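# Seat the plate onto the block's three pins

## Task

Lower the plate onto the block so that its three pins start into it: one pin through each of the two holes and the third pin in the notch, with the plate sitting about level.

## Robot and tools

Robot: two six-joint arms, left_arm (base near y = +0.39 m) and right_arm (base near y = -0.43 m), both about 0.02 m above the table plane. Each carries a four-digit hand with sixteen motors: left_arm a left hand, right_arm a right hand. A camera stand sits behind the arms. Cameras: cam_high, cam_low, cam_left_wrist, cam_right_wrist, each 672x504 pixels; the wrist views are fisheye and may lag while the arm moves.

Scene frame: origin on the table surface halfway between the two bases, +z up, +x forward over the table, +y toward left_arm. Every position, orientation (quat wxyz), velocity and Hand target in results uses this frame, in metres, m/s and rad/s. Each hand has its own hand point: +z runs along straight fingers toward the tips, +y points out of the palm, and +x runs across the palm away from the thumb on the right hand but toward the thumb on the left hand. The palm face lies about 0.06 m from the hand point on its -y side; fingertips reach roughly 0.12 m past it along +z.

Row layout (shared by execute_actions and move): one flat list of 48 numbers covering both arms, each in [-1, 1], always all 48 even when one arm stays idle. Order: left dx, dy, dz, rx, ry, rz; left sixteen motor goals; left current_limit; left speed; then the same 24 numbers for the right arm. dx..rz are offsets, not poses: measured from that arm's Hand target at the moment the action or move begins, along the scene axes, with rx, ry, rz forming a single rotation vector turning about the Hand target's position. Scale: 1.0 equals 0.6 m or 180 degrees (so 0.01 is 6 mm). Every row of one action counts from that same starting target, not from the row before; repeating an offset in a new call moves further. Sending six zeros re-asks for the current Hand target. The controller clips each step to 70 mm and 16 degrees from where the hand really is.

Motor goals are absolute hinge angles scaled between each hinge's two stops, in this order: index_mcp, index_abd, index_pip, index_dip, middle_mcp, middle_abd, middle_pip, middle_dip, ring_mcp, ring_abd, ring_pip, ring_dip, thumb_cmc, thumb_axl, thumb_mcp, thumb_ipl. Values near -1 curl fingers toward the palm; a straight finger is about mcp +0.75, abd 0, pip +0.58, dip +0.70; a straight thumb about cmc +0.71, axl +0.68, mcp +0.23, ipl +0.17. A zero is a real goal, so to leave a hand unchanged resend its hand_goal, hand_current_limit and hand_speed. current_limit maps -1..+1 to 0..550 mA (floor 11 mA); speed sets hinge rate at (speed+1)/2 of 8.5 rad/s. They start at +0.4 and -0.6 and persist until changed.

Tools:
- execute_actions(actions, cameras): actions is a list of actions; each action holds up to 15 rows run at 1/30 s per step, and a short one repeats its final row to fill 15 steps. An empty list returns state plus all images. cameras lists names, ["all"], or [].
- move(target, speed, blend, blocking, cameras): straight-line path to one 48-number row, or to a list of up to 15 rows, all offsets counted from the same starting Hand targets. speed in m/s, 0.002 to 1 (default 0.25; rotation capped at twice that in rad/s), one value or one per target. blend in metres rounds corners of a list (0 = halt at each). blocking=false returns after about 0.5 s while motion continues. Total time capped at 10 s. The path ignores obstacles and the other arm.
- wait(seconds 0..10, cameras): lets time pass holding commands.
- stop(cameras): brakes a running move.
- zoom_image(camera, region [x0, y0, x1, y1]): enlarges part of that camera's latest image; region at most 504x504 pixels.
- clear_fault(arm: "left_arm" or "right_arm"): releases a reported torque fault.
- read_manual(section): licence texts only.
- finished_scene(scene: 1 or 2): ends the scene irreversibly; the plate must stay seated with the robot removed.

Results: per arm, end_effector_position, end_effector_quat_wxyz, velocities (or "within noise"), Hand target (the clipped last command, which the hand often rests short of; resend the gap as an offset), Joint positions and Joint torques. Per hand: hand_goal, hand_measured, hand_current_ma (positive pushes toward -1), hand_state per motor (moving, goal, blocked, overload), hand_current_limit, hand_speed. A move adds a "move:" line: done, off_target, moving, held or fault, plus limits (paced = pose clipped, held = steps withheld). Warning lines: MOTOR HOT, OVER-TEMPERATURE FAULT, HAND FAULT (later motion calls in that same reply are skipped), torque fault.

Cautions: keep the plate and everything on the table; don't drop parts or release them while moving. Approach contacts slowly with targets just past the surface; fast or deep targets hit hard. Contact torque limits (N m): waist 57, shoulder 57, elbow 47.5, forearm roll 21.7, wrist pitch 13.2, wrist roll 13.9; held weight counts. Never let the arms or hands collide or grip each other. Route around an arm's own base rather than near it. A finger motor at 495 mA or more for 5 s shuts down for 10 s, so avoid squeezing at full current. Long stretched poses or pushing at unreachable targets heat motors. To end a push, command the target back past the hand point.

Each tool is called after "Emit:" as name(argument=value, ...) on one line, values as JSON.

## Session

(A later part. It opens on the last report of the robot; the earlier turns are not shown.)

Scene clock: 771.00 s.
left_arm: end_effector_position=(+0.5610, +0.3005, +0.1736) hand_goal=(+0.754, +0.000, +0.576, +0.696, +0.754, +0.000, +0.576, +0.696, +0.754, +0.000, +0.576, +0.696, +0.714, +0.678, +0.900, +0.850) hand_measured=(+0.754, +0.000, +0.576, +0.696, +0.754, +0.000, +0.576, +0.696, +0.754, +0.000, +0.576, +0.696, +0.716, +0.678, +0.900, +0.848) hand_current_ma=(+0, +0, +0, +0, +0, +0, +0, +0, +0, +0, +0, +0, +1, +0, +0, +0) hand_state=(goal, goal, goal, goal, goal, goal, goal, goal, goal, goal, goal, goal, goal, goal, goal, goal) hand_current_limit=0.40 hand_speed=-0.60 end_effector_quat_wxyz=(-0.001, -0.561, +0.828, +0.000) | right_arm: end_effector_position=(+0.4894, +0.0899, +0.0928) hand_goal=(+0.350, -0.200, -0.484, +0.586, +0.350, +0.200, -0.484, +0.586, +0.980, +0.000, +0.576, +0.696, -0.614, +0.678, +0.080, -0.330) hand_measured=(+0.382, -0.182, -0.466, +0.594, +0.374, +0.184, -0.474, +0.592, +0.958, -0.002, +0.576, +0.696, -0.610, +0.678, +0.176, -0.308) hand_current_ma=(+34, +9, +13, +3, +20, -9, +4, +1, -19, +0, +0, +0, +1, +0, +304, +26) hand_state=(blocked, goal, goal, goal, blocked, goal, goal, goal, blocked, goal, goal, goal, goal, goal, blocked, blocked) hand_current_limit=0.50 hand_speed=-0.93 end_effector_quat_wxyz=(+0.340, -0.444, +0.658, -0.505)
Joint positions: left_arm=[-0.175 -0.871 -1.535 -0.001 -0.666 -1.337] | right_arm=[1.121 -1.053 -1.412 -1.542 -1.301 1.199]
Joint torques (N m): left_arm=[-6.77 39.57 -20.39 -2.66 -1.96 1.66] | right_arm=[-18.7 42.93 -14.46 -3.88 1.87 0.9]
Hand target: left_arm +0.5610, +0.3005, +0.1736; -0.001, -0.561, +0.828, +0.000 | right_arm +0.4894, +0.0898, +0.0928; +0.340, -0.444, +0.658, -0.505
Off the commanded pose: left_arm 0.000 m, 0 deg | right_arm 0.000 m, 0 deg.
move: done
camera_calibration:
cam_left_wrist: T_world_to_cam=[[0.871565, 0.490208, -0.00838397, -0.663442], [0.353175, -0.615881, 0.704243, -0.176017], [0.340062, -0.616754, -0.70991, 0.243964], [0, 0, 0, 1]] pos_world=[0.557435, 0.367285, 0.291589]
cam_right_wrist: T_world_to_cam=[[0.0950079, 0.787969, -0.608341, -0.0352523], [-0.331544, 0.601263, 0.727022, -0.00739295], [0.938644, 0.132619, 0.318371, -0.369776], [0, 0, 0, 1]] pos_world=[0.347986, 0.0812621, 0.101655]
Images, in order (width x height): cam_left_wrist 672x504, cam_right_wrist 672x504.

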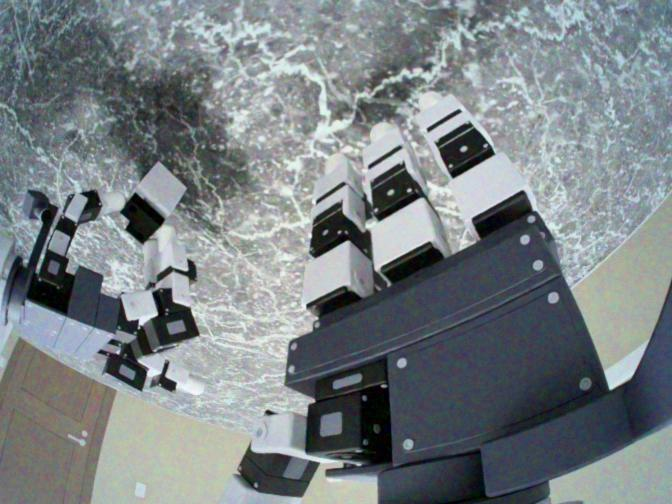

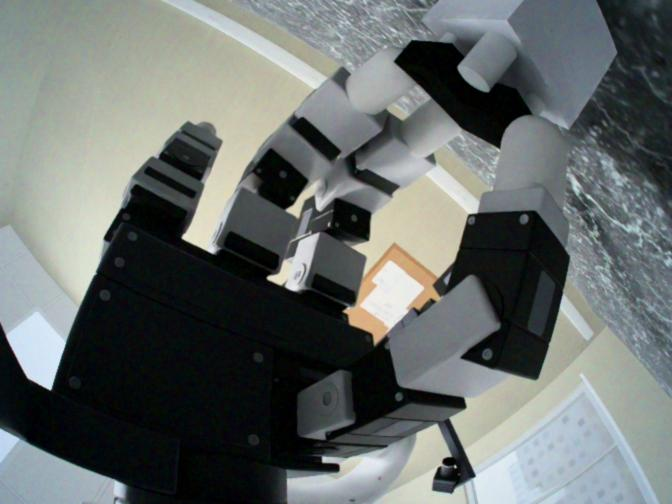

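Emit:
move(target=[0,0,0,0,0,0,0.754,0,0.576,0.696,0.754,0,0.576,0.696,0.754,0,0.576,0.696,0.714,0.678,0.9,0.85,0.4,-0.6,0,0,-0.0017,0,0,0,0.35,-0.2,-0.485,0.585,0.35,0.2,-0.485,0.585,0.98,0,0.576,0.696,-0.614,0.678,0.08,-0.33,0.5,-0.93], speed=0.01, cameras=["cam_left_wrist","cam_right_wrist"])

Emit:
zoom_image(camera="cam_left_wrist", region=[112, 190, 172, 250])

Emit:
zoom_image(camera="cam_right_wrist", region=[440, 20, 570, 120])

Scene clock: 776.77 s.
left_arm: end_effector_position=(+0.5610, +0.3005, +0.1736) hand_goal=(+0.754, +0.000, +0.576, +0.696, +0.754, +0.000, +0.576, +0.696, +0.754, +0.000, +0.576, +0.696, +0.714, +0.678, +0.900, +0.850) hand_measured=(+0.754, +0.000, +0.576, +0.696, +0.754, +0.000, +0.576, +0.696, +0.754, +0.000, +0.576, +0.696, +0.716, +0.678, +0.900, +0.848) hand_current_ma=(+0, +0, +0, +0, +0, +0, +0, +0, +0, +0, +0, +0, +1, +0, +0, +0) hand_state=(goal, goal, goal, goal, goal, goal, goal, goal, goal, goal, goal, goal, goal, goal, goal, goal) hand_current_limit=0.40 hand_speed=-0.60 end_effector_quat_wxyz=(-0.001, -0.561, +0.828, +0.000) | right_arm: end_effector_position=(+0.4894, +0.0899, +0.0918) hand_goal=(+0.350, -0.200, -0.484, +0.586, +0.350, +0.200, -0.484, +0.586, +0.980, +0.000, +0.576, +0.696, -0.614, +0.678, +0.080, -0.330) hand_measured=(+0.382, -0.182, -0.466, +0.594, +0.374, +0.184, -0.474, +0.592, +0.958, -0.002, +0.576, +0.696, -0.610, +0.678, +0.174, -0.308) hand_current_ma=(+34, +9, +13, +3, +21, -9, +4, +1, -19, +0, +0, +0, +1, +0, +300, +26) hand_state=(blocked, goal, goal, goal, blocked, goal, goal, goal, blocked, goal, goal, goal, goal, goal, blocked, blocked) hand_current_limit=0.50 hand_speed=-0.93 end_effector_quat_wxyz=(+0.340, -0.444, +0.658, -0.505)
Joint positions: left_arm=[-0.175 -0.871 -1.535 -0.001 -0.666 -1.337] | right_arm=[1.121 -1.056 -1.413 -1.542 -1.301 1.2]
Joint torques (N m): left_arm=[-6.94 39.89 -20.25 -2.6 -1.95 1.67] | right_arm=[-17.35 41.2 -14.11 -3.67 1.93 0.7]
Hand target: left_arm +0.5610, +0.3005, +0.1736; -0.001, -0.561, +0.828, +0.000 | right_arm +0.4894, +0.0898, +0.0917; +0.340, -0.444, +0.658, -0.505
Off the commanded pose: left_arm 0.000 m, 0 deg | right_arm 0.000 m, 0 deg.
move: done
camera_calibration:
cam_left_wrist: T_world_to_cam=[[0.871565, 0.490208, -0.00838397, -0.663442], [0.353175, -0.615881, 0.704243, -0.176017], [0.340062, -0.616754, -0.70991, 0.243964], [0, 0, 0, 1]] pos_world=[0.557435, 0.367285, 0.291589]
cam_right_wrist: T_world_to_cam=[[0.0949341, 0.787958, -0.608366, -0.0358314], [-0.3316, 0.601256, 0.727003, -0.00664367], [0.938631, 0.132717, 0.318367, -0.369461], [0, 0, 0, 1]] pos_world=[0.347986, 0.0812619, 0.100655]
Images, in order (width x height): cam_left_wrist 672x504, cam_right_wrist 672x504.

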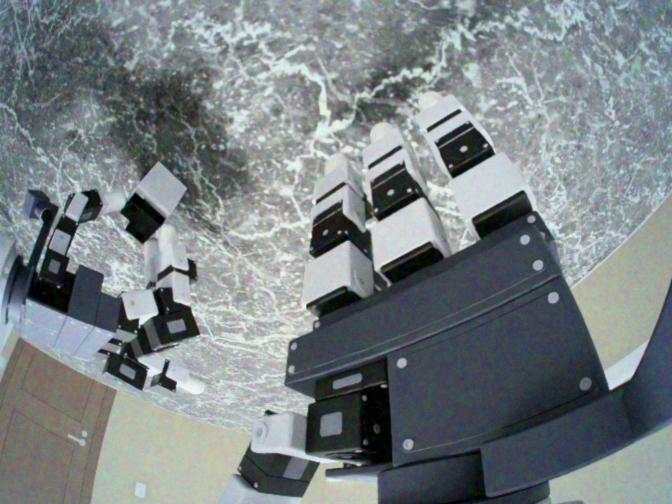

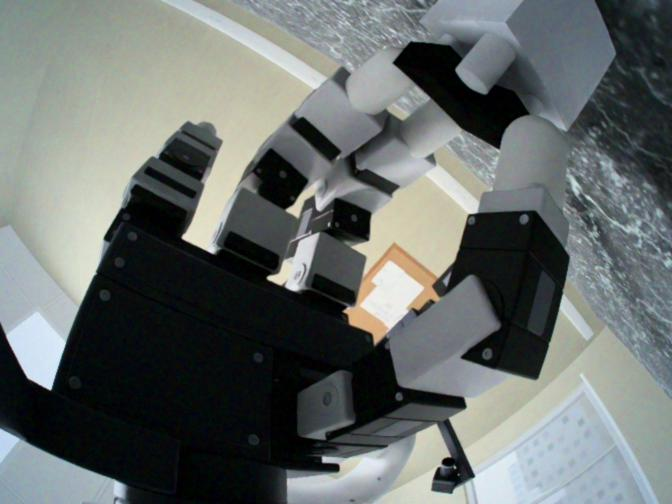

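Scaled by 8.400 from the camera's 672x504 image, which has a finer 960x720 frame.

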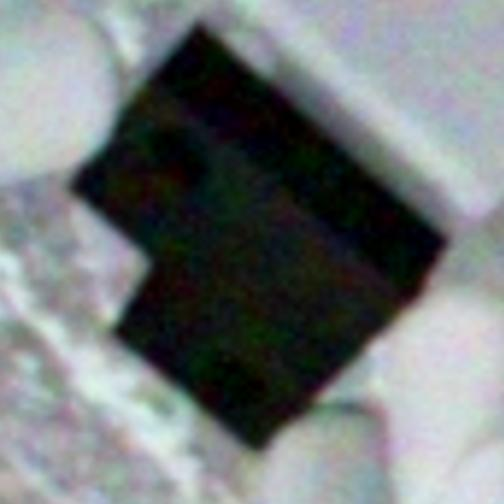

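Scaled by 3.877 from the camera's 672x504 image, which has a finer 960x720 frame.

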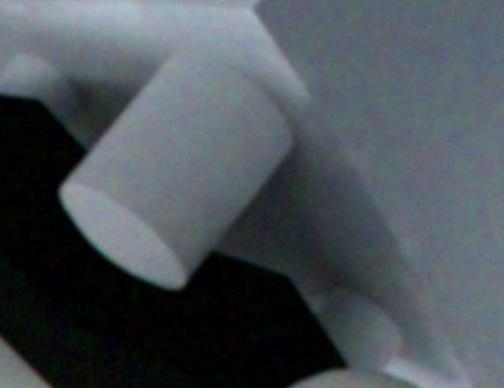

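Emit:
zoom_image(camera="cam_right_wrist", region=[436, 10, 506, 80])

Emit:
zoom_image(camera="cam_right_wrist", region=[486, 60, 556, 130])

Emit:
zoom_image(camera="cam_left_wrist", region=[112, 186, 142, 216])

Emit:
zoom_image(camera="cam_left_wrist", region=[148, 200, 178, 230])

Emit:
zoom_image(camera="cam_left_wrist", region=[120, 220, 150, 250])

Scaled by 7.200 from the camera's 672x504 image, which has a finer 960x720 frame.

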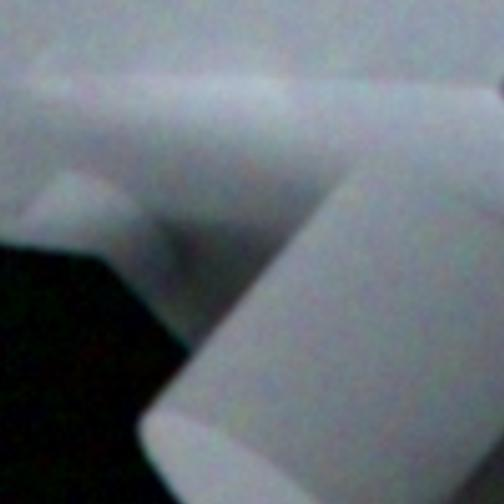

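Scaled by 7.200 from the camera's 672x504 image, which has a finer 960x720 frame.

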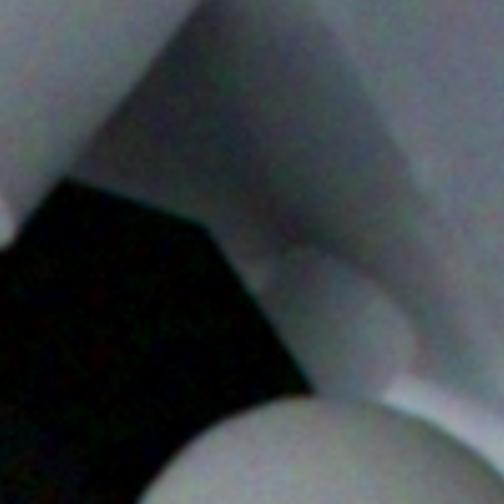

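Scaled by 16.800 from the camera's 672x504 image, which has a finer 960x720 frame.

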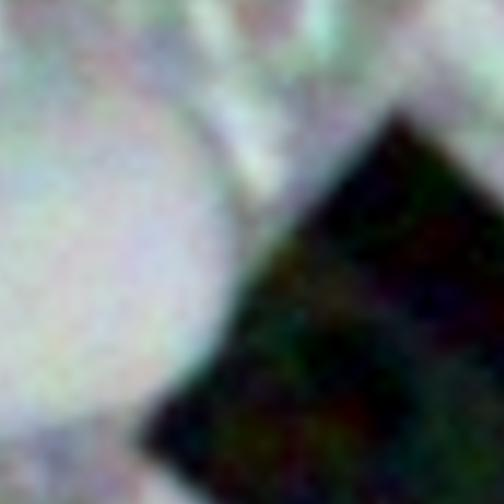

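Scaled by 16.800 from the camera's 672x504 image, which has a finer 960x720 frame.

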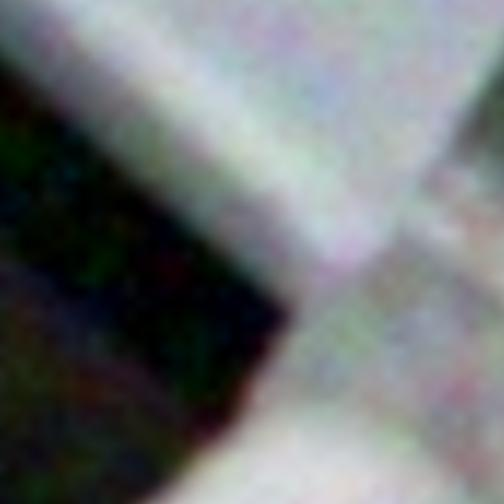

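Scaled by 16.800 from the camera's 672x504 image, which has a finer 960x720 frame.

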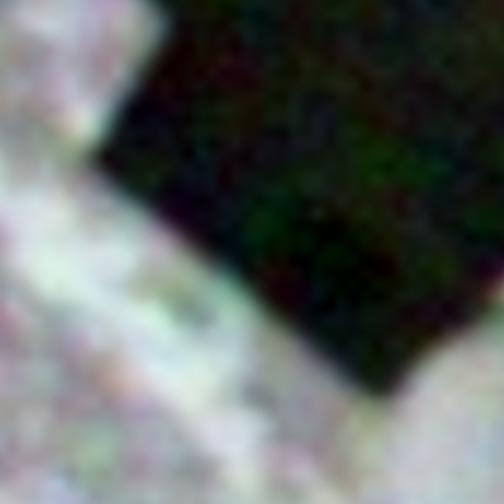

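Emit:
move(target=[[0,0,0,0,0,0,0.754,0,0.576,0.696,0.754,0,0.576,0.696,0.754,0,0.576,0.696,0.714,0.678,0.9,0.85,0.4,-0.6,0,0,0.0035,0,0,0,0.35,-0.2,-0.485,0.585,0.35,0.2,-0.485,0.585,0.98,0,0.576,0.696,-0.614,0.678,0.08,-0.33,0.5,-0.93]], speed=0.01, cameras=["cam_left_wrist","cam_right_wrist"])

Emit:
zoom_image(camera="cam_right_wrist", region=[440, 20, 570, 120])

Emit:
zoom_image(camera="cam_left_wrist", region=[112, 190, 172, 250])

Scene clock: 807.67 s.
left_arm: end_effector_position=(+0.5610, +0.3005, +0.1736) hand_goal=(+0.754, +0.000, +0.576, +0.696, +0.754, +0.000, +0.576, +0.696, +0.754, +0.000, +0.576, +0.696, +0.714, +0.678, +0.900, +0.850) hand_measured=(+0.754, +0.000, +0.576, +0.696, +0.754, +0.000, +0.576, +0.696, +0.754, +0.000, +0.576, +0.696, +0.716, +0.678, +0.900, +0.848) hand_current_ma=(+0, +0, +0, +0, +0, +0, +0, +0, +0, +0, +0, +0, +1, +0, +0, +0) hand_state=(goal, goal, goal, goal, goal, goal, goal, goal, goal, goal, goal, goal, goal, goal, goal, goal) hand_current_limit=0.40 hand_speed=-0.60 end_effector_quat_wxyz=(-0.001, -0.561, +0.828, +0.000) | right_arm: end_effector_position=(+0.4894, +0.0899, +0.0938) hand_goal=(+0.350, -0.200, -0.484, +0.586, +0.350, +0.200, -0.484, +0.586, +0.980, +0.000, +0.576, +0.696, -0.614, +0.678, +0.080, -0.330) hand_measured=(+0.382, -0.182, -0.464, +0.596, +0.374, +0.184, -0.474, +0.592, +0.958, -0.002, +0.576, +0.696, -0.610, +0.678, +0.172, -0.306) hand_current_ma=(+34, +9, +15, +4, +21, -9, +5, +2, -19, +0, +0, +0, +1, +0, +287, +33) hand_state=(blocked, goal, blocked, goal, blocked, goal, goal, goal, blocked, goal, goal, goal, goal, goal, blocked, blocked) hand_current_limit=0.50 hand_speed=-0.93 end_effector_quat_wxyz=(+0.340, -0.444, +0.658, -0.505)
Joint positions: left_arm=[-0.175 -0.871 -1.535 -0.001 -0.666 -1.337] | right_arm=[1.121 -1.051 -1.411 -1.541 -1.301 1.198]
Joint torques (N m): left_arm=[-7.04 39.56 -20.14 -2.46 -1.97 1.67] | right_arm=[-18.24 75.54 -4.55 2.27 0.15 -1.09]
Hand target: left_arm +0.5610, +0.3005, +0.1736; -0.001, -0.561, +0.828, +0.000 | right_arm +0.4894, +0.0898, +0.0938; +0.340, -0.444, +0.658, -0.505
Off the commanded pose: left_arm 0.000 m, 0 deg | right_arm 0.000 m, 0 deg.
move: done
camera_calibration:
cam_left_wrist: T_world_to_cam=[[0.871565, 0.490208, -0.00838397, -0.663442], [0.353175, -0.615881, 0.704243, -0.176017], [0.340062, -0.616754, -0.70991, 0.243964], [0, 0, 0, 1]] pos_world=[0.557435, 0.367285, 0.291589]
cam_right_wrist: T_world_to_cam=[[0.0948334, 0.788028, -0.608291, -0.0345223], [-0.331544, 0.601163, 0.727105, -0.00822593], [0.938661, 0.132722, 0.318277, -0.370037], [0, 0, 0, 1]] pos_world=[0.347886, 0.0812617, 0.102756]
Images, in order (width x height): cam_left_wrist 672x504, cam_right_wrist 672x504.

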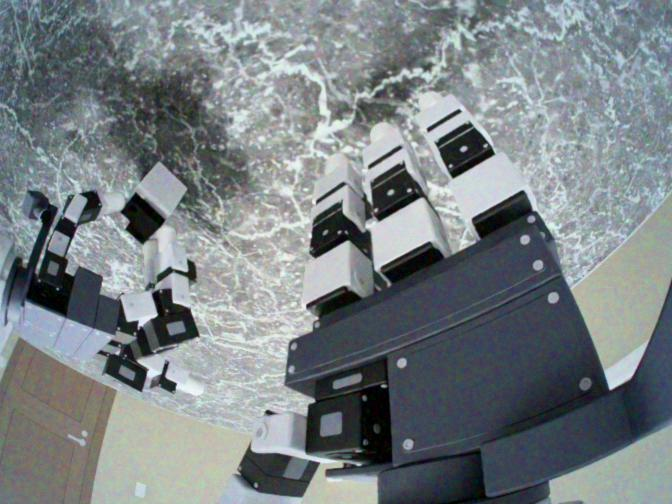

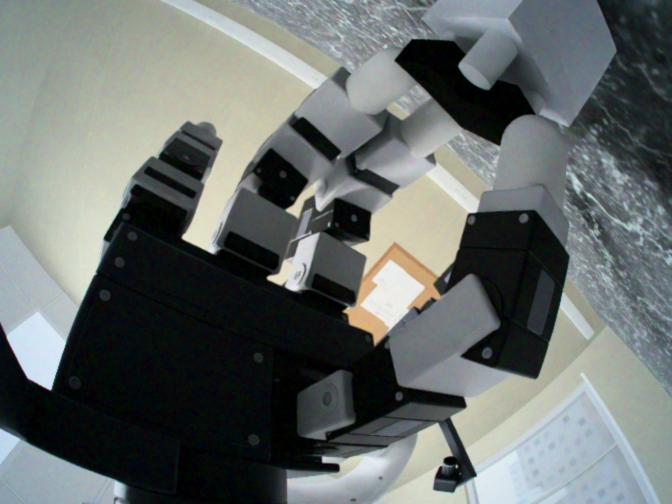

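Scaled by 3.877 from the camera's 672x504 image, which has a finer 960x720 frame.

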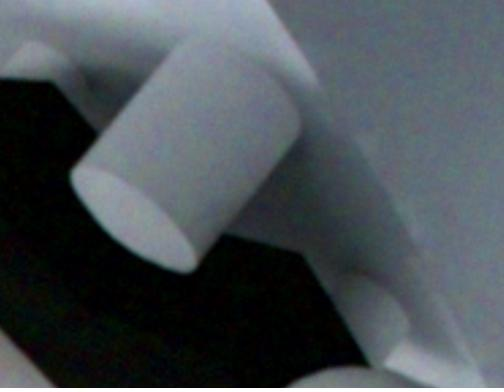

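Scaled by 8.400 from the camera's 672x504 image, which has a finer 960x720 frame.

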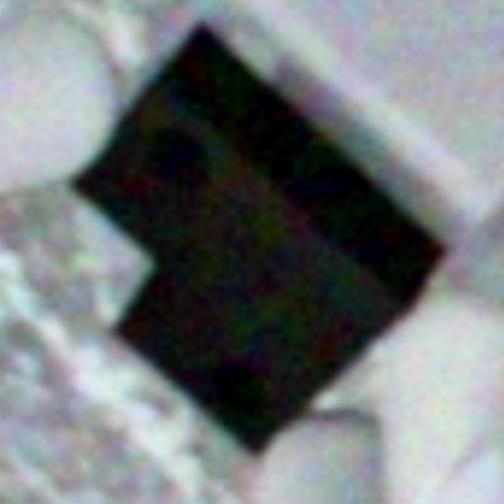

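Emit:
zoom_image(camera="cam_left_wrist", region=[126, 172, 156, 202])

Emit:
zoom_image(camera="cam_left_wrist", region=[156, 172, 196, 232])

Scaled by 16.800 from the camera's 672x504 image, which has a finer 960x720 frame.

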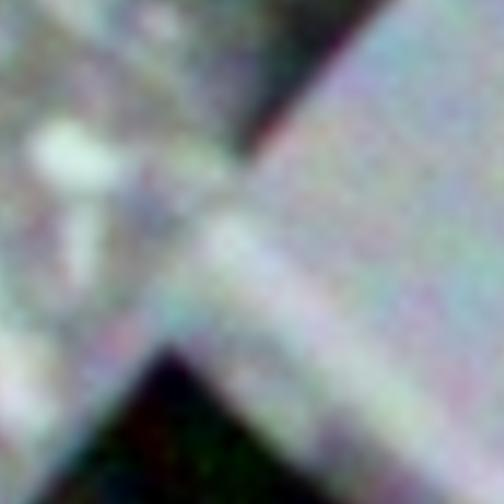

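Scaled by 8.400 from the camera's 672x504 image, which has a finer 960x720 frame.

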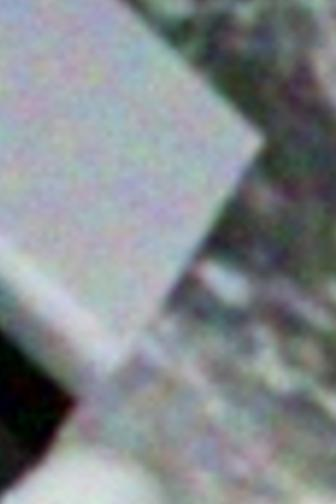

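Emit:
move(target=[[0,0,0,0,0,0,0.754,0,0.576,0.696,0.754,0,0.576,0.696,0.754,0,0.576,0.696,0.714,0.678,0.9,0.85,0.4,-0.6,0,0,-0.0035,0,0,0,0.35,-0.2,-0.485,0.585,0.35,0.2,-0.485,0.585,0.98,0,0.576,0.696,-0.614,0.678,0.08,-0.33,0.5,-0.93],[0,0,0,0,0,0,0.754,0,0.576,0.696,0.754,0,0.576,0.696,0.754,0,0.576,0.696,0.714,0.678,0.9,0.85,0.4,-0.6,-0.00076,-0.00087,-0.0035,0,0,-0.00556,0.35,-0.2,-0.485,0.585,0.35,0.2,-0.485,0.585,0.98,0,0.576,0.696,-0.614,0.678,0.08,-0.33,0.5,-0.93]], speed=0.01, cameras=["cam_left_wrist","cam_right_wrist"])

Emit:
zoom_image(camera="cam_right_wrist", region=[440, 20, 570, 120])

Emit:
zoom_image(camera="cam_left_wrist", region=[112, 190, 172, 250])

Scene clock: 838.53 s.
left_arm: end_effector_position=(+0.5610, +0.3005, +0.1736) hand_goal=(+0.754, +0.000, +0.576, +0.696, +0.754, +0.000, +0.576, +0.696, +0.754, +0.000, +0.576, +0.696, +0.714, +0.678, +0.900, +0.850) hand_measured=(+0.754, +0.000, +0.576, +0.696, +0.754, +0.000, +0.576, +0.696, +0.754, +0.000, +0.576, +0.696, +0.716, +0.678, +0.900, +0.848) hand_current_ma=(+0, +0, +0, +0, +0, +0, +0, +0, +0, +0, +0, +0, +1, +0, +0, +0) hand_state=(goal, goal, goal, goal, goal, goal, goal, goal, goal, goal, goal, goal, goal, goal, goal, goal) hand_current_limit=0.40 hand_speed=-0.60 end_effector_quat_wxyz=(-0.001, -0.561, +0.828, +0.000) | right_arm: end_effector_position=(+0.4890, +0.0893, +0.0917) hand_goal=(+0.350, -0.200, -0.484, +0.586, +0.350, +0.200, -0.484, +0.586, +0.980, +0.000, +0.576, +0.696, -0.614, +0.678, +0.080, -0.330) hand_measured=(+0.382, -0.182, -0.462, +0.596, +0.374, +0.182, -0.472, +0.594, +0.958, -0.002, +0.576, +0.696, -0.610, +0.678, +0.170, -0.304) hand_current_ma=(+36, +9, +17, +4, +22, -9, +6, +3, -19, +0, +0, +0, +1, +0, +279, +34) hand_state=(blocked, goal, blocked, goal, blocked, goal, goal, goal, blocked, goal, goal, goal, goal, goal, blocked, blocked) hand_current_limit=0.50 hand_speed=-0.93 end_effector_quat_wxyz=(+0.336, -0.438, +0.662, -0.508)
Joint positions: left_arm=[-0.175 -0.871 -1.535 -0.001 -0.666 -1.337] | right_arm=[1.123 -1.06 -1.422 -1.523 -1.308 1.195]
Joint torques (N m): left_arm=[-7.19 39.67 -20.31 -2.45 -2 1.64] | right_arm=[20 45.48 -16.35 1.78 -6.2 -1.1]
Hand target: left_arm +0.5610, +0.3005, +0.1736; -0.001, -0.561, +0.828, +0.000 | right_arm +0.4890, +0.0893, +0.0917; +0.336, -0.438, +0.662, -0.508
Off the commanded pose: left_arm 0.000 m, 0 deg | right_arm 0.000 m, 0 deg.
move: done
camera_calibration:
cam_left_wrist: T_world_to_cam=[[0.871565, 0.490208, -0.00838397, -0.663442], [0.353175, -0.615881, 0.704243, -0.176017], [0.340062, -0.616754, -0.70991, 0.243964], [0, 0, 0, 1]] pos_world=[0.557435, 0.367285, 0.291589]
cam_right_wrist: T_world_to_cam=[[0.108694, 0.786172, -0.608374, -0.041923], [-0.32104, 0.606967, 0.726997, -0.0121743], [0.940807, 0.116292, 0.318367, -0.368473], [0, 0, 0, 1]] pos_world=[0.34731, 0.0831987, 0.100655]
Images, in order (width x height): cam_left_wrist 672x504, cam_right_wrist 672x504.

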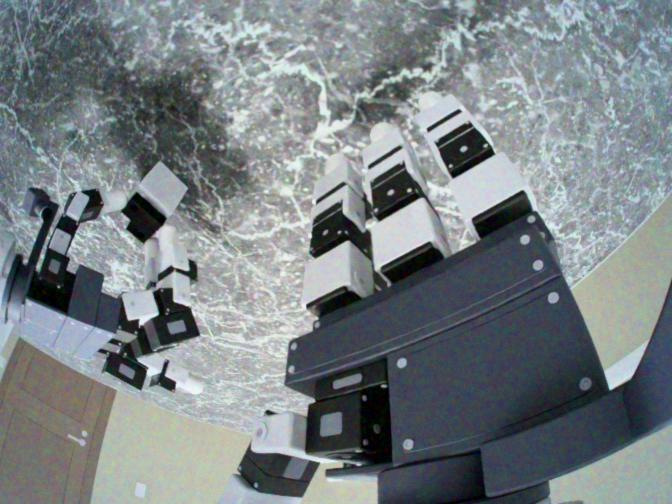

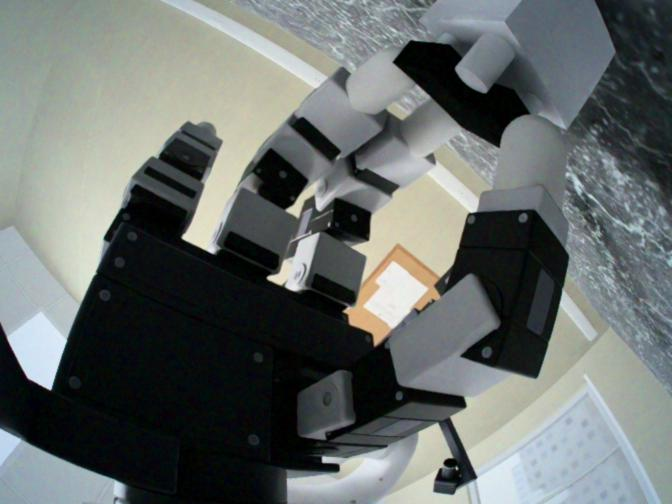

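Scaled by 3.877 from the camera's 672x504 image, which has a finer 960x720 frame.

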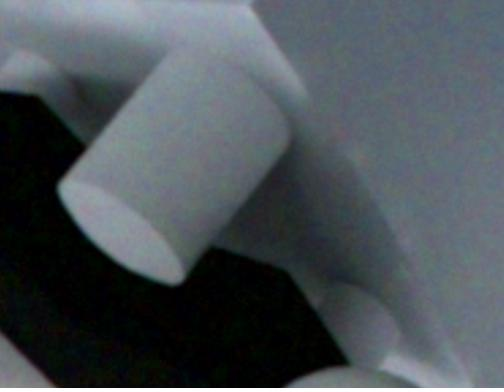

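Scaled by 8.400 from the camera's 672x504 image, which has a finer 960x720 frame.

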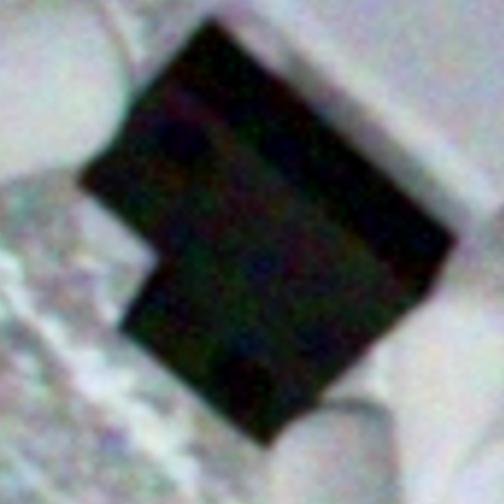

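Emit:
zoom_image(camera="cam_left_wrist", region=[126, 160, 196, 230])

Emit:
zoom_image(camera="cam_right_wrist", region=[400, 0, 640, 150])

Scaled by 7.200 from the camera's 672x504 image, which has a finer 960x720 frame.

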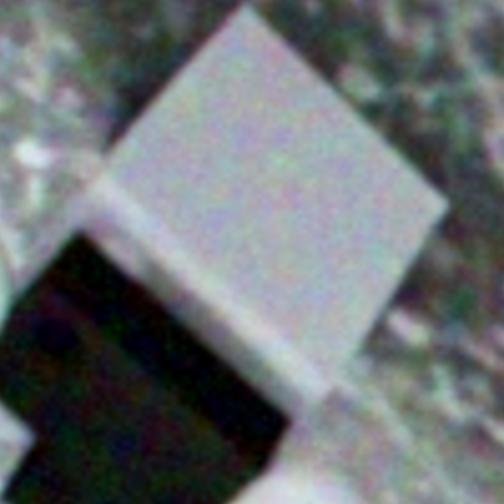

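Scaled by 2.100 from the camera's 672x504 image, which has a finer 960x720 frame.

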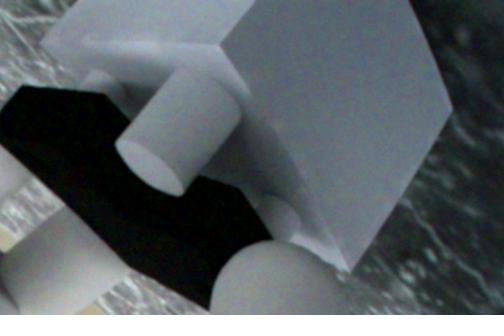

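Emit:
move(target=[0,0,0,0,0,0,0.754,0,0.576,0.696,0.754,0,0.576,0.696,0.754,0,0.576,0.696,0.714,0.678,0.9,0.85,0.4,-0.6,0,0,0.003,0,0,0,0.35,-0.2,-0.485,0.585,0.35,0.2,-0.485,0.585,0.98,0,0.576,0.696,-0.614,0.678,0.08,-0.33,0.5,-0.93], speed=0.01, cameras=["cam_left_wrist","cam_right_wrist"])

Emit:
zoom_image(camera="cam_right_wrist", region=[440, 20, 570, 120])

Emit:
zoom_image(camera="cam_left_wrist", region=[112, 190, 172, 250])

Emit:
zoom_image(camera="cam_left_wrist", region=[126, 160, 196, 230])

Scene clock: 855.80 s.
left_arm: end_effector_position=(+0.5610, +0.3005, +0.1736) hand_goal=(+0.754, +0.000, +0.576, +0.696, +0.754, +0.000, +0.576, +0.696, +0.754, +0.000, +0.576, +0.696, +0.714, +0.678, +0.900, +0.850) hand_measured=(+0.754, +0.000, +0.576, +0.696, +0.754, +0.000, +0.576, +0.696, +0.754, +0.000, +0.576, +0.696, +0.716, +0.678, +0.900, +0.848) hand_current_ma=(+0, +0, +0, +0, +0, +0, +0, +0, +0, +0, +0, +0, +1, +0, +0, +0) hand_state=(goal, goal, goal, goal, goal, goal, goal, goal, goal, goal, goal, goal, goal, goal, goal, goal) hand_current_limit=0.40 hand_speed=-0.60 end_effector_quat_wxyz=(-0.001, -0.561, +0.828, +0.000) | right_arm: end_effector_position=(+0.4890, +0.0893, +0.0935) hand_goal=(+0.350, -0.200, -0.484, +0.586, +0.350, +0.200, -0.484, +0.586, +0.980, +0.000, +0.576, +0.696, -0.614, +0.678, +0.080, -0.330) hand_measured=(+0.382, -0.182, -0.462, +0.596, +0.374, +0.182, -0.472, +0.594, +0.958, -0.002, +0.576, +0.696, -0.610, +0.678, +0.168, -0.304) hand_current_ma=(+36, +9, +17, +4, +22, -9, +6, +3, -19, +0, +0, +0, +1, +0, +269, +34) hand_state=(blocked, goal, blocked, goal, blocked, goal, goal, goal, blocked, goal, goal, goal, goal, goal, blocked, blocked) hand_current_limit=0.50 hand_speed=-0.93 end_effector_quat_wxyz=(+0.336, -0.438, +0.662, -0.508)
Joint positions: left_arm=[-0.175 -0.871 -1.535 -0.001 -0.666 -1.337] | right_arm=[1.123 -1.056 -1.421 -1.523 -1.308 1.193]
Joint torques (N m): left_arm=[-6.95 39.88 -20.21 -2.38 -1.94 1.64] | right_arm=[18.35 75 -5.26 3.45 -5.79 -0.84]
Hand target: left_arm +0.5610, +0.3005, +0.1736; -0.001, -0.561, +0.828, +0.000 | right_arm +0.4890, +0.0893, +0.0935; +0.336, -0.438, +0.662, -0.508
Off the commanded pose: left_arm 0.000 m, 0 deg | right_arm 0.000 m, 0 deg.
move: done
camera_calibration:
cam_left_wrist: T_world_to_cam=[[0.871565, 0.490208, -0.00838397, -0.663442], [0.353175, -0.615881, 0.704243, -0.176017], [0.340062, -0.616754, -0.70991, 0.243964], [0, 0, 0, 1]] pos_world=[0.557435, 0.367285, 0.291589]
cam_right_wrist: T_world_to_cam=[[0.108694, 0.786172, -0.608374, -0.0408279], [-0.32104, 0.606967, 0.726997, -0.0134829], [0.940807, 0.116292, 0.318367, -0.369046], [0, 0, 0, 1]] pos_world=[0.34731, 0.0831987, 0.102455]
Images, in order (width x height): cam_left_wrist 672x504, cam_right_wrist 672x504.

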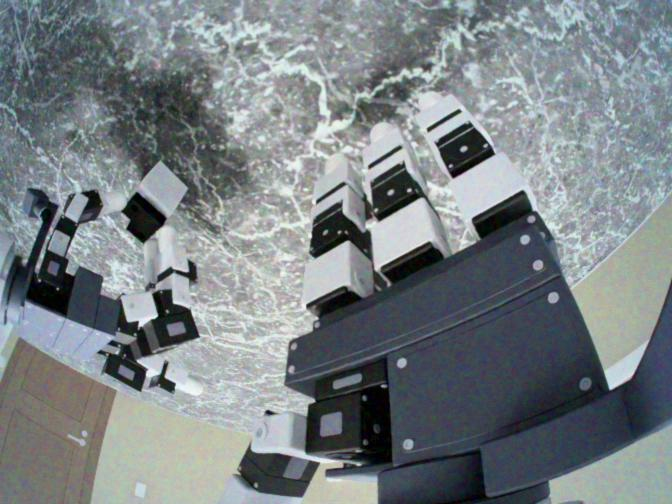

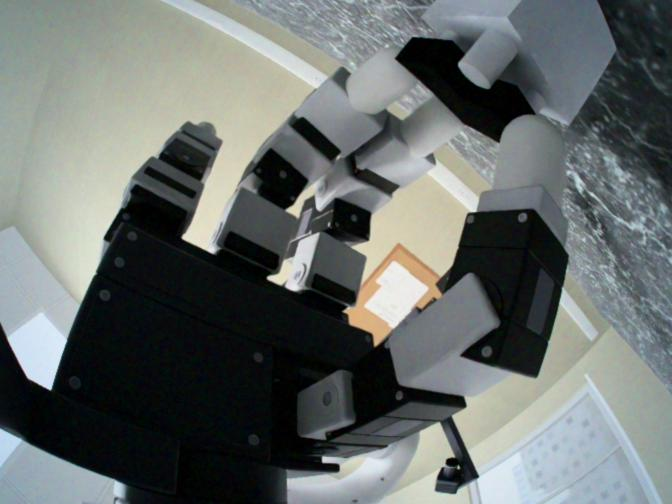

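Scaled by 3.877 from the camera's 672x504 image, which has a finer 960x720 frame.

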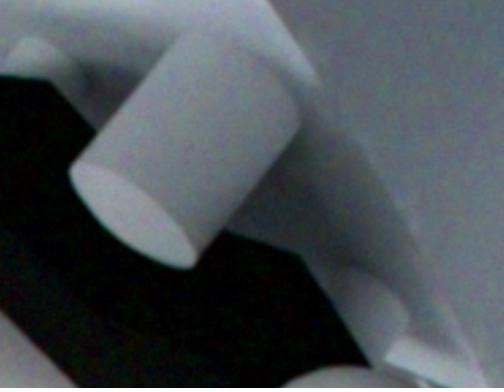

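Scaled by 8.400 from the camera's 672x504 image, which has a finer 960x720 frame.

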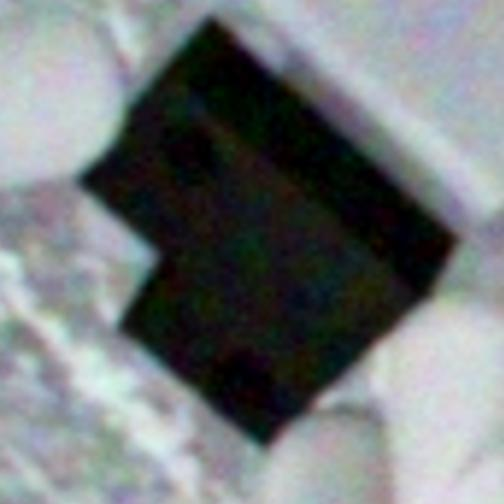

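Scaled by 7.200 from the camera's 672x504 image, which has a finer 960x720 frame.

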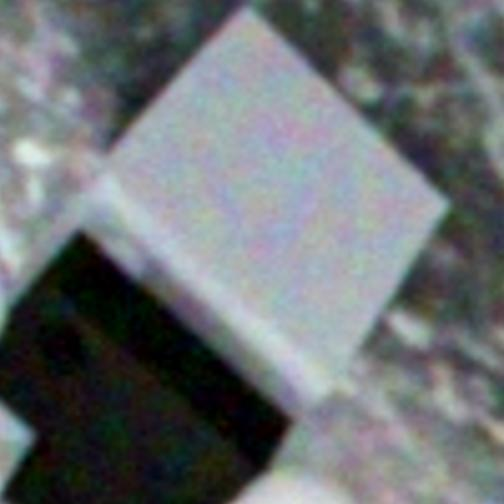

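Emit:
move(target=[[0,0,0,0,0,0,0.754,0,0.576,0.696,0.754,0,0.576,0.696,0.754,0,0.576,0.696,0.714,0.678,0.9,0.85,0.4,-0.6,0,0,0,0,0,0,0.365,-0.2,-0.485,0.585,0.365,0.2,-0.485,0.585,0.98,0,0.576,0.696,-0.614,0.678,0.13,-0.33,0.5,-0.95],[0,0,0,0,0,0,0.754,0,0.576,0.696,0.754,0,0.576,0.696,0.754,0,0.576,0.696,0.714,0.678,0.9,0.85,0.4,-0.6,0,0,0,0,0,0,0.38,-0.2,-0.485,0.585,0.38,0.2,-0.485,0.585,0.98,0,0.576,0.696,-0.614,0.678,0.17,-0.33,0.5,-0.95],[0,0,0,0,0,0,0.754,0,0.576,0.696,0.754,0,0.576,0.696,0.754,0,0.576,0.696,0.714,0.678,0.9,0.85,0.4,-0.6,0,0,0,0,0,0,0.4,-0.2,-0.485,0.585,0.4,0.2,-0.485,0.585,0.98,0,0.576,0.696,-0.614,0.678,0.21,-0.33,0.5,-0.95]], speed=0.02, cameras=["cam_left_wrist","cam_right_wrist"])

Emit:
zoom_image(camera="cam_right_wrist", region=[400, 0, 640, 150])

Emit:
zoom_image(camera="cam_left_wrist", region=[112, 190, 172, 250])

Scene clock: 871.63 s.
left_arm: end_effector_position=(+0.5610, +0.3005, +0.1736) hand_goal=(+0.754, +0.000, +0.576, +0.696, +0.754, +0.000, +0.576, +0.696, +0.754, +0.000, +0.576, +0.696, +0.714, +0.678, +0.900, +0.850) hand_measured=(+0.754, +0.000, +0.576, +0.696, +0.754, +0.000, +0.576, +0.696, +0.754, +0.000, +0.576, +0.696, +0.716, +0.678, +0.900, +0.848) hand_current_ma=(+0, +0, +0, +0, +0, +0, +0, +0, +0, +0, +0, +0, +1, +0, +0, +0) hand_state=(goal, goal, goal, goal, goal, goal, goal, goal, goal, goal, goal, goal, goal, goal, goal, goal) hand_current_limit=0.40 hand_speed=-0.60 end_effector_quat_wxyz=(-0.001, -0.561, +0.828, +0.000) | right_arm: end_effector_position=(+0.4890, +0.0893, +0.0936) hand_goal=(+0.400, -0.200, -0.484, +0.586, +0.400, +0.200, -0.484, +0.586, +0.980, +0.000, +0.576, +0.696, -0.614, +0.678, +0.210, -0.330) hand_measured=(+0.396, -0.182, -0.474, +0.592, +0.386, +0.182, -0.484, +0.588, +0.958, -0.002, +0.576, +0.696, -0.610, +0.678, +0.208, -0.326) hand_current_ma=(-1, +9, +5, +2, -9, -9, +0, +1, -19, +0, +0, +0, +1, +0, -1, +1) hand_state=(goal, goal, goal, goal, goal, goal, goal, goal, blocked, goal, goal, goal, goal, goal, goal, goal) hand_current_limit=0.50 hand_speed=-0.95 end_effector_quat_wxyz=(+0.336, -0.438, +0.662, -0.508)
Joint positions: left_arm=[-0.175 -0.871 -1.535 -0.001 -0.666 -1.337] | right_arm=[1.123 -1.056 -1.421 -1.523 -1.308 1.193]
Joint torques (N m): left_arm=[-6.68 40.31 -20.12 -2.27 -1.98 1.62] | right_arm=[13.34 71.88 -5.89 2.91 -4.44 -1]
Hand target: left_arm +0.5610, +0.3005, +0.1736; -0.001, -0.561, +0.828, +0.000 | right_arm +0.4890, +0.0893, +0.0935; +0.336, -0.438, +0.662, -0.508
Off the commanded pose: left_arm 0.000 m, 0 deg | right_arm 0.000 m, 0 deg.
move: done
camera_calibration:
cam_left_wrist: T_world_to_cam=[[0.871565, 0.490208, -0.00838397, -0.663442], [0.353175, -0.615881, 0.704243, -0.176017], [0.340062, -0.616754, -0.70991, 0.243964], [0, 0, 0, 1]] pos_world=[0.557435, 0.367285, 0.291589]
cam_right_wrist: T_world_to_cam=[[0.108694, 0.786172, -0.608374, -0.0408279], [-0.32104, 0.606967, 0.726997, -0.0134829], [0.940807, 0.116292, 0.318367, -0.369046], [0, 0, 0, 1]] pos_world=[0.34731, 0.0831987, 0.102455]
Images, in order (width x height): cam_left_wrist 672x504, cam_right_wrist 672x504.

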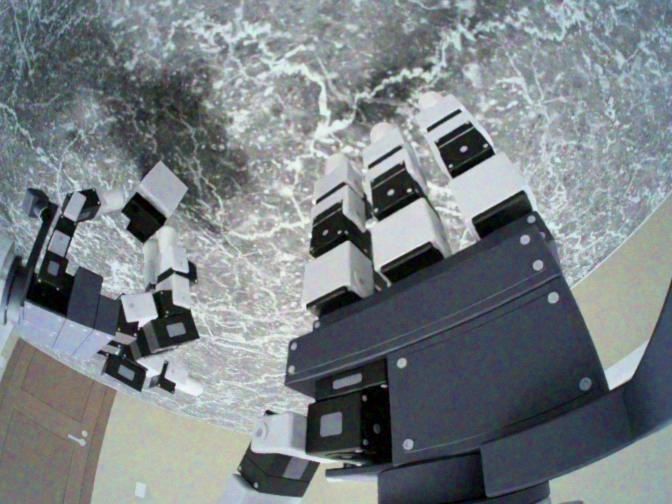

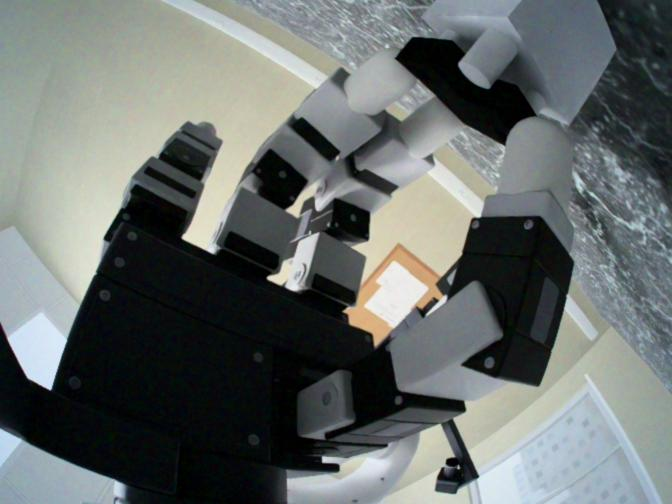

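Scaled by 2.100 from the camera's 672x504 image, which has a finer 960x720 frame.

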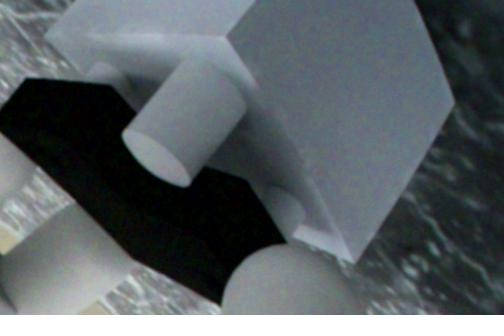

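Scaled by 8.400 from the camera's 672x504 image, which has a finer 960x720 frame.

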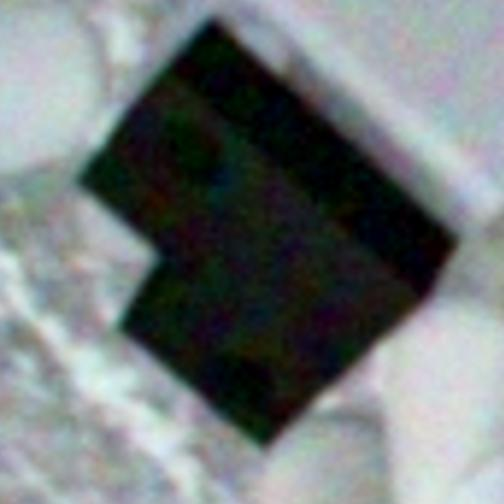

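Emit:
move(target=[[0,0,0,0,0,0,0.754,0,0.576,0.696,0.754,0,0.576,0.696,0.754,0,0.576,0.696,0.714,0.678,0.9,0.85,0.4,-0.6,0,0,0,0,0,0,0.45,-0.2,-0.485,0.585,0.45,0.2,-0.485,0.585,0.98,0,0.576,0.696,-0.614,0.678,0.28,-0.34,0.5,-0.92],[0,0,0,0,0,0,0.754,0,0.576,0.696,0.754,0,0.576,0.696,0.754,0,0.576,0.696,0.714,0.678,0.9,0.85,0.4,-0.6,0,0,0,0,0,0,0.62,-0.2,-0.485,0.585,0.62,0.2,-0.485,0.585,0.98,0,0.576,0.696,-0.614,0.678,0.4,-0.36,0.5,-0.85]], speed=0.02, cameras=["cam_left_wrist","cam_right_wrist"])

Emit:
zoom_image(camera="cam_right_wrist", region=[400, 0, 640, 150])

Emit:
zoom_image(camera="cam_left_wrist", region=[112, 190, 172, 250])

Scene clock: 877.90 s.
left_arm: end_effector_position=(+0.5610, +0.3005, +0.1736) hand_goal=(+0.754, +0.000, +0.576, +0.696, +0.754, +0.000, +0.576, +0.696, +0.754, +0.000, +0.576, +0.696, +0.714, +0.678, +0.900, +0.850) hand_measured=(+0.754, +0.000, +0.576, +0.696, +0.754, +0.000, +0.576, +0.696, +0.754, +0.000, +0.576, +0.696, +0.716, +0.678, +0.900, +0.848) hand_current_ma=(+0, +0, +0, +0, +0, +0, +0, +0, +0, +0, +0, +0, +1, +0, +0, +0) hand_state=(goal, goal, goal, goal, goal, goal, goal, goal, goal, goal, goal, goal, goal, goal, goal, goal) hand_current_limit=0.40 hand_speed=-0.60 end_effector_quat_wxyz=(-0.001, -0.561, +0.828, +0.000) | right_arm: end_effector_position=(+0.4890, +0.0893, +0.0936) hand_goal=(+0.620, -0.200, -0.484, +0.586, +0.620, +0.200, -0.484, +0.586, +0.980, +0.000, +0.576, +0.696, -0.614, +0.678, +0.400, -0.360) hand_measured=(+0.608, -0.182, -0.480, +0.590, +0.596, +0.184, -0.486, +0.588, +0.958, -0.002, +0.576, +0.696, -0.610, +0.678, +0.394, -0.356) hand_current_ma=(-6, +9, +1, +1, -20, -7, +0, +0, -19, +0, +0, +0, +1, +0, -2, +1) hand_state=(goal, goal, goal, goal, blocked, goal, goal, goal, blocked, goal, goal, goal, goal, goal, goal, goal) hand_current_limit=0.50 hand_speed=-0.85 end_effector_quat_wxyz=(+0.336, -0.438, +0.662, -0.508)
Joint positions: left_arm=[-0.175 -0.871 -1.535 -0.001 -0.666 -1.337] | right_arm=[1.123 -1.056 -1.421 -1.523 -1.308 1.193]
Joint torques (N m): left_arm=[-6.5 40.33 -19.94 -2.48 -1.94 1.64] | right_arm=[7.65 62.89 -5.72 1.83 -3.29 -1.03]
Hand target: left_arm +0.5610, +0.3005, +0.1736; -0.001, -0.561, +0.828, +0.000 | right_arm +0.4890, +0.0893, +0.0935; +0.336, -0.438, +0.662, -0.508
Off the commanded pose: left_arm 0.000 m, 0 deg | right_arm 0.000 m, 0 deg.
move: done
camera_calibration:
cam_left_wrist: T_world_to_cam=[[0.871565, 0.490208, -0.00838397, -0.663442], [0.353175, -0.615881, 0.704243, -0.176017], [0.340062, -0.616754, -0.70991, 0.243964], [0, 0, 0, 1]] pos_world=[0.557435, 0.367285, 0.291589]
cam_right_wrist: T_world_to_cam=[[0.108694, 0.786172, -0.608374, -0.0408279], [-0.32104, 0.606967, 0.726997, -0.0134829], [0.940807, 0.116292, 0.318367, -0.369046], [0, 0, 0, 1]] pos_world=[0.34731, 0.0831987, 0.102455]
Images, in order (width x height): cam_left_wrist 672x504, cam_right_wrist 672x504.

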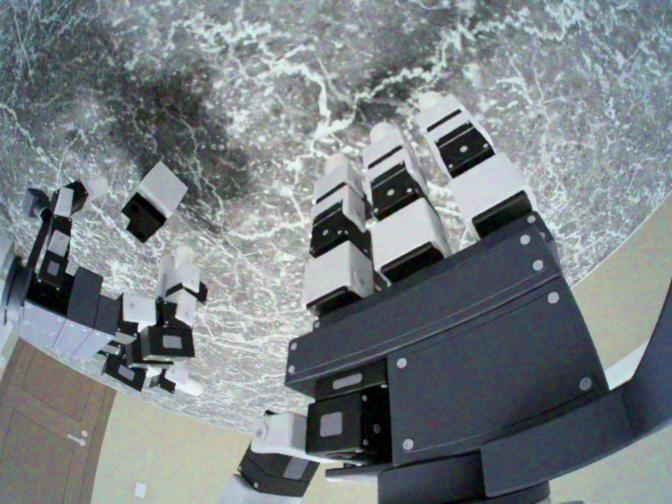

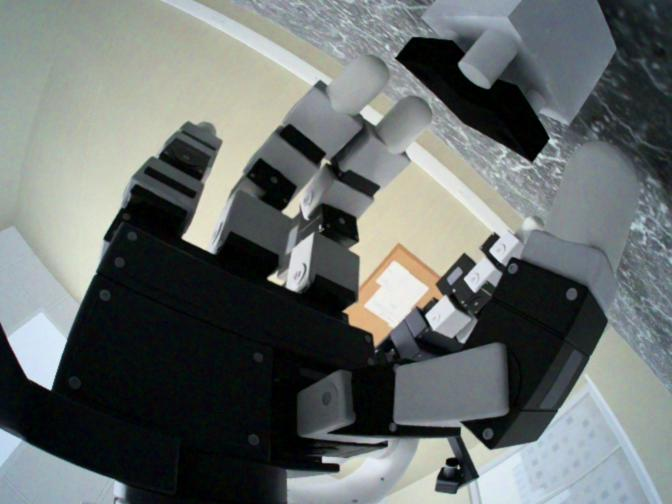

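Scaled by 2.100 from the camera's 672x504 image, which has a finer 960x720 frame.

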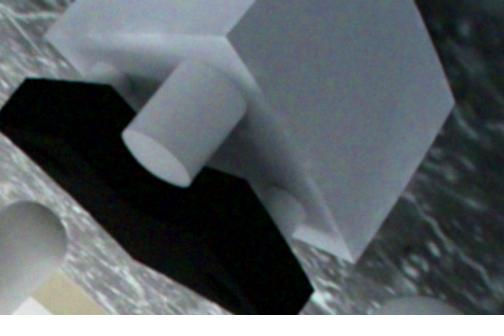

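Scaled by 8.400 from the camera's 672x504 image, which has a finer 960x720 frame.

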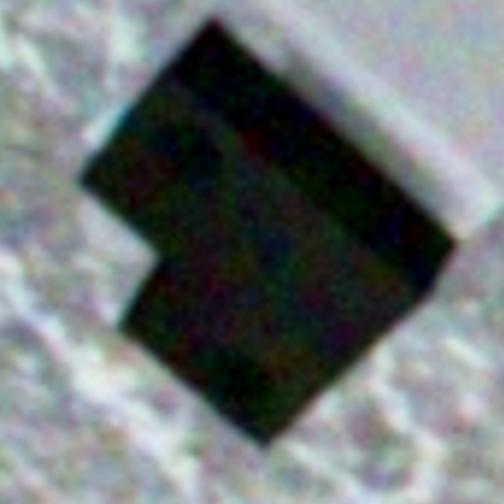

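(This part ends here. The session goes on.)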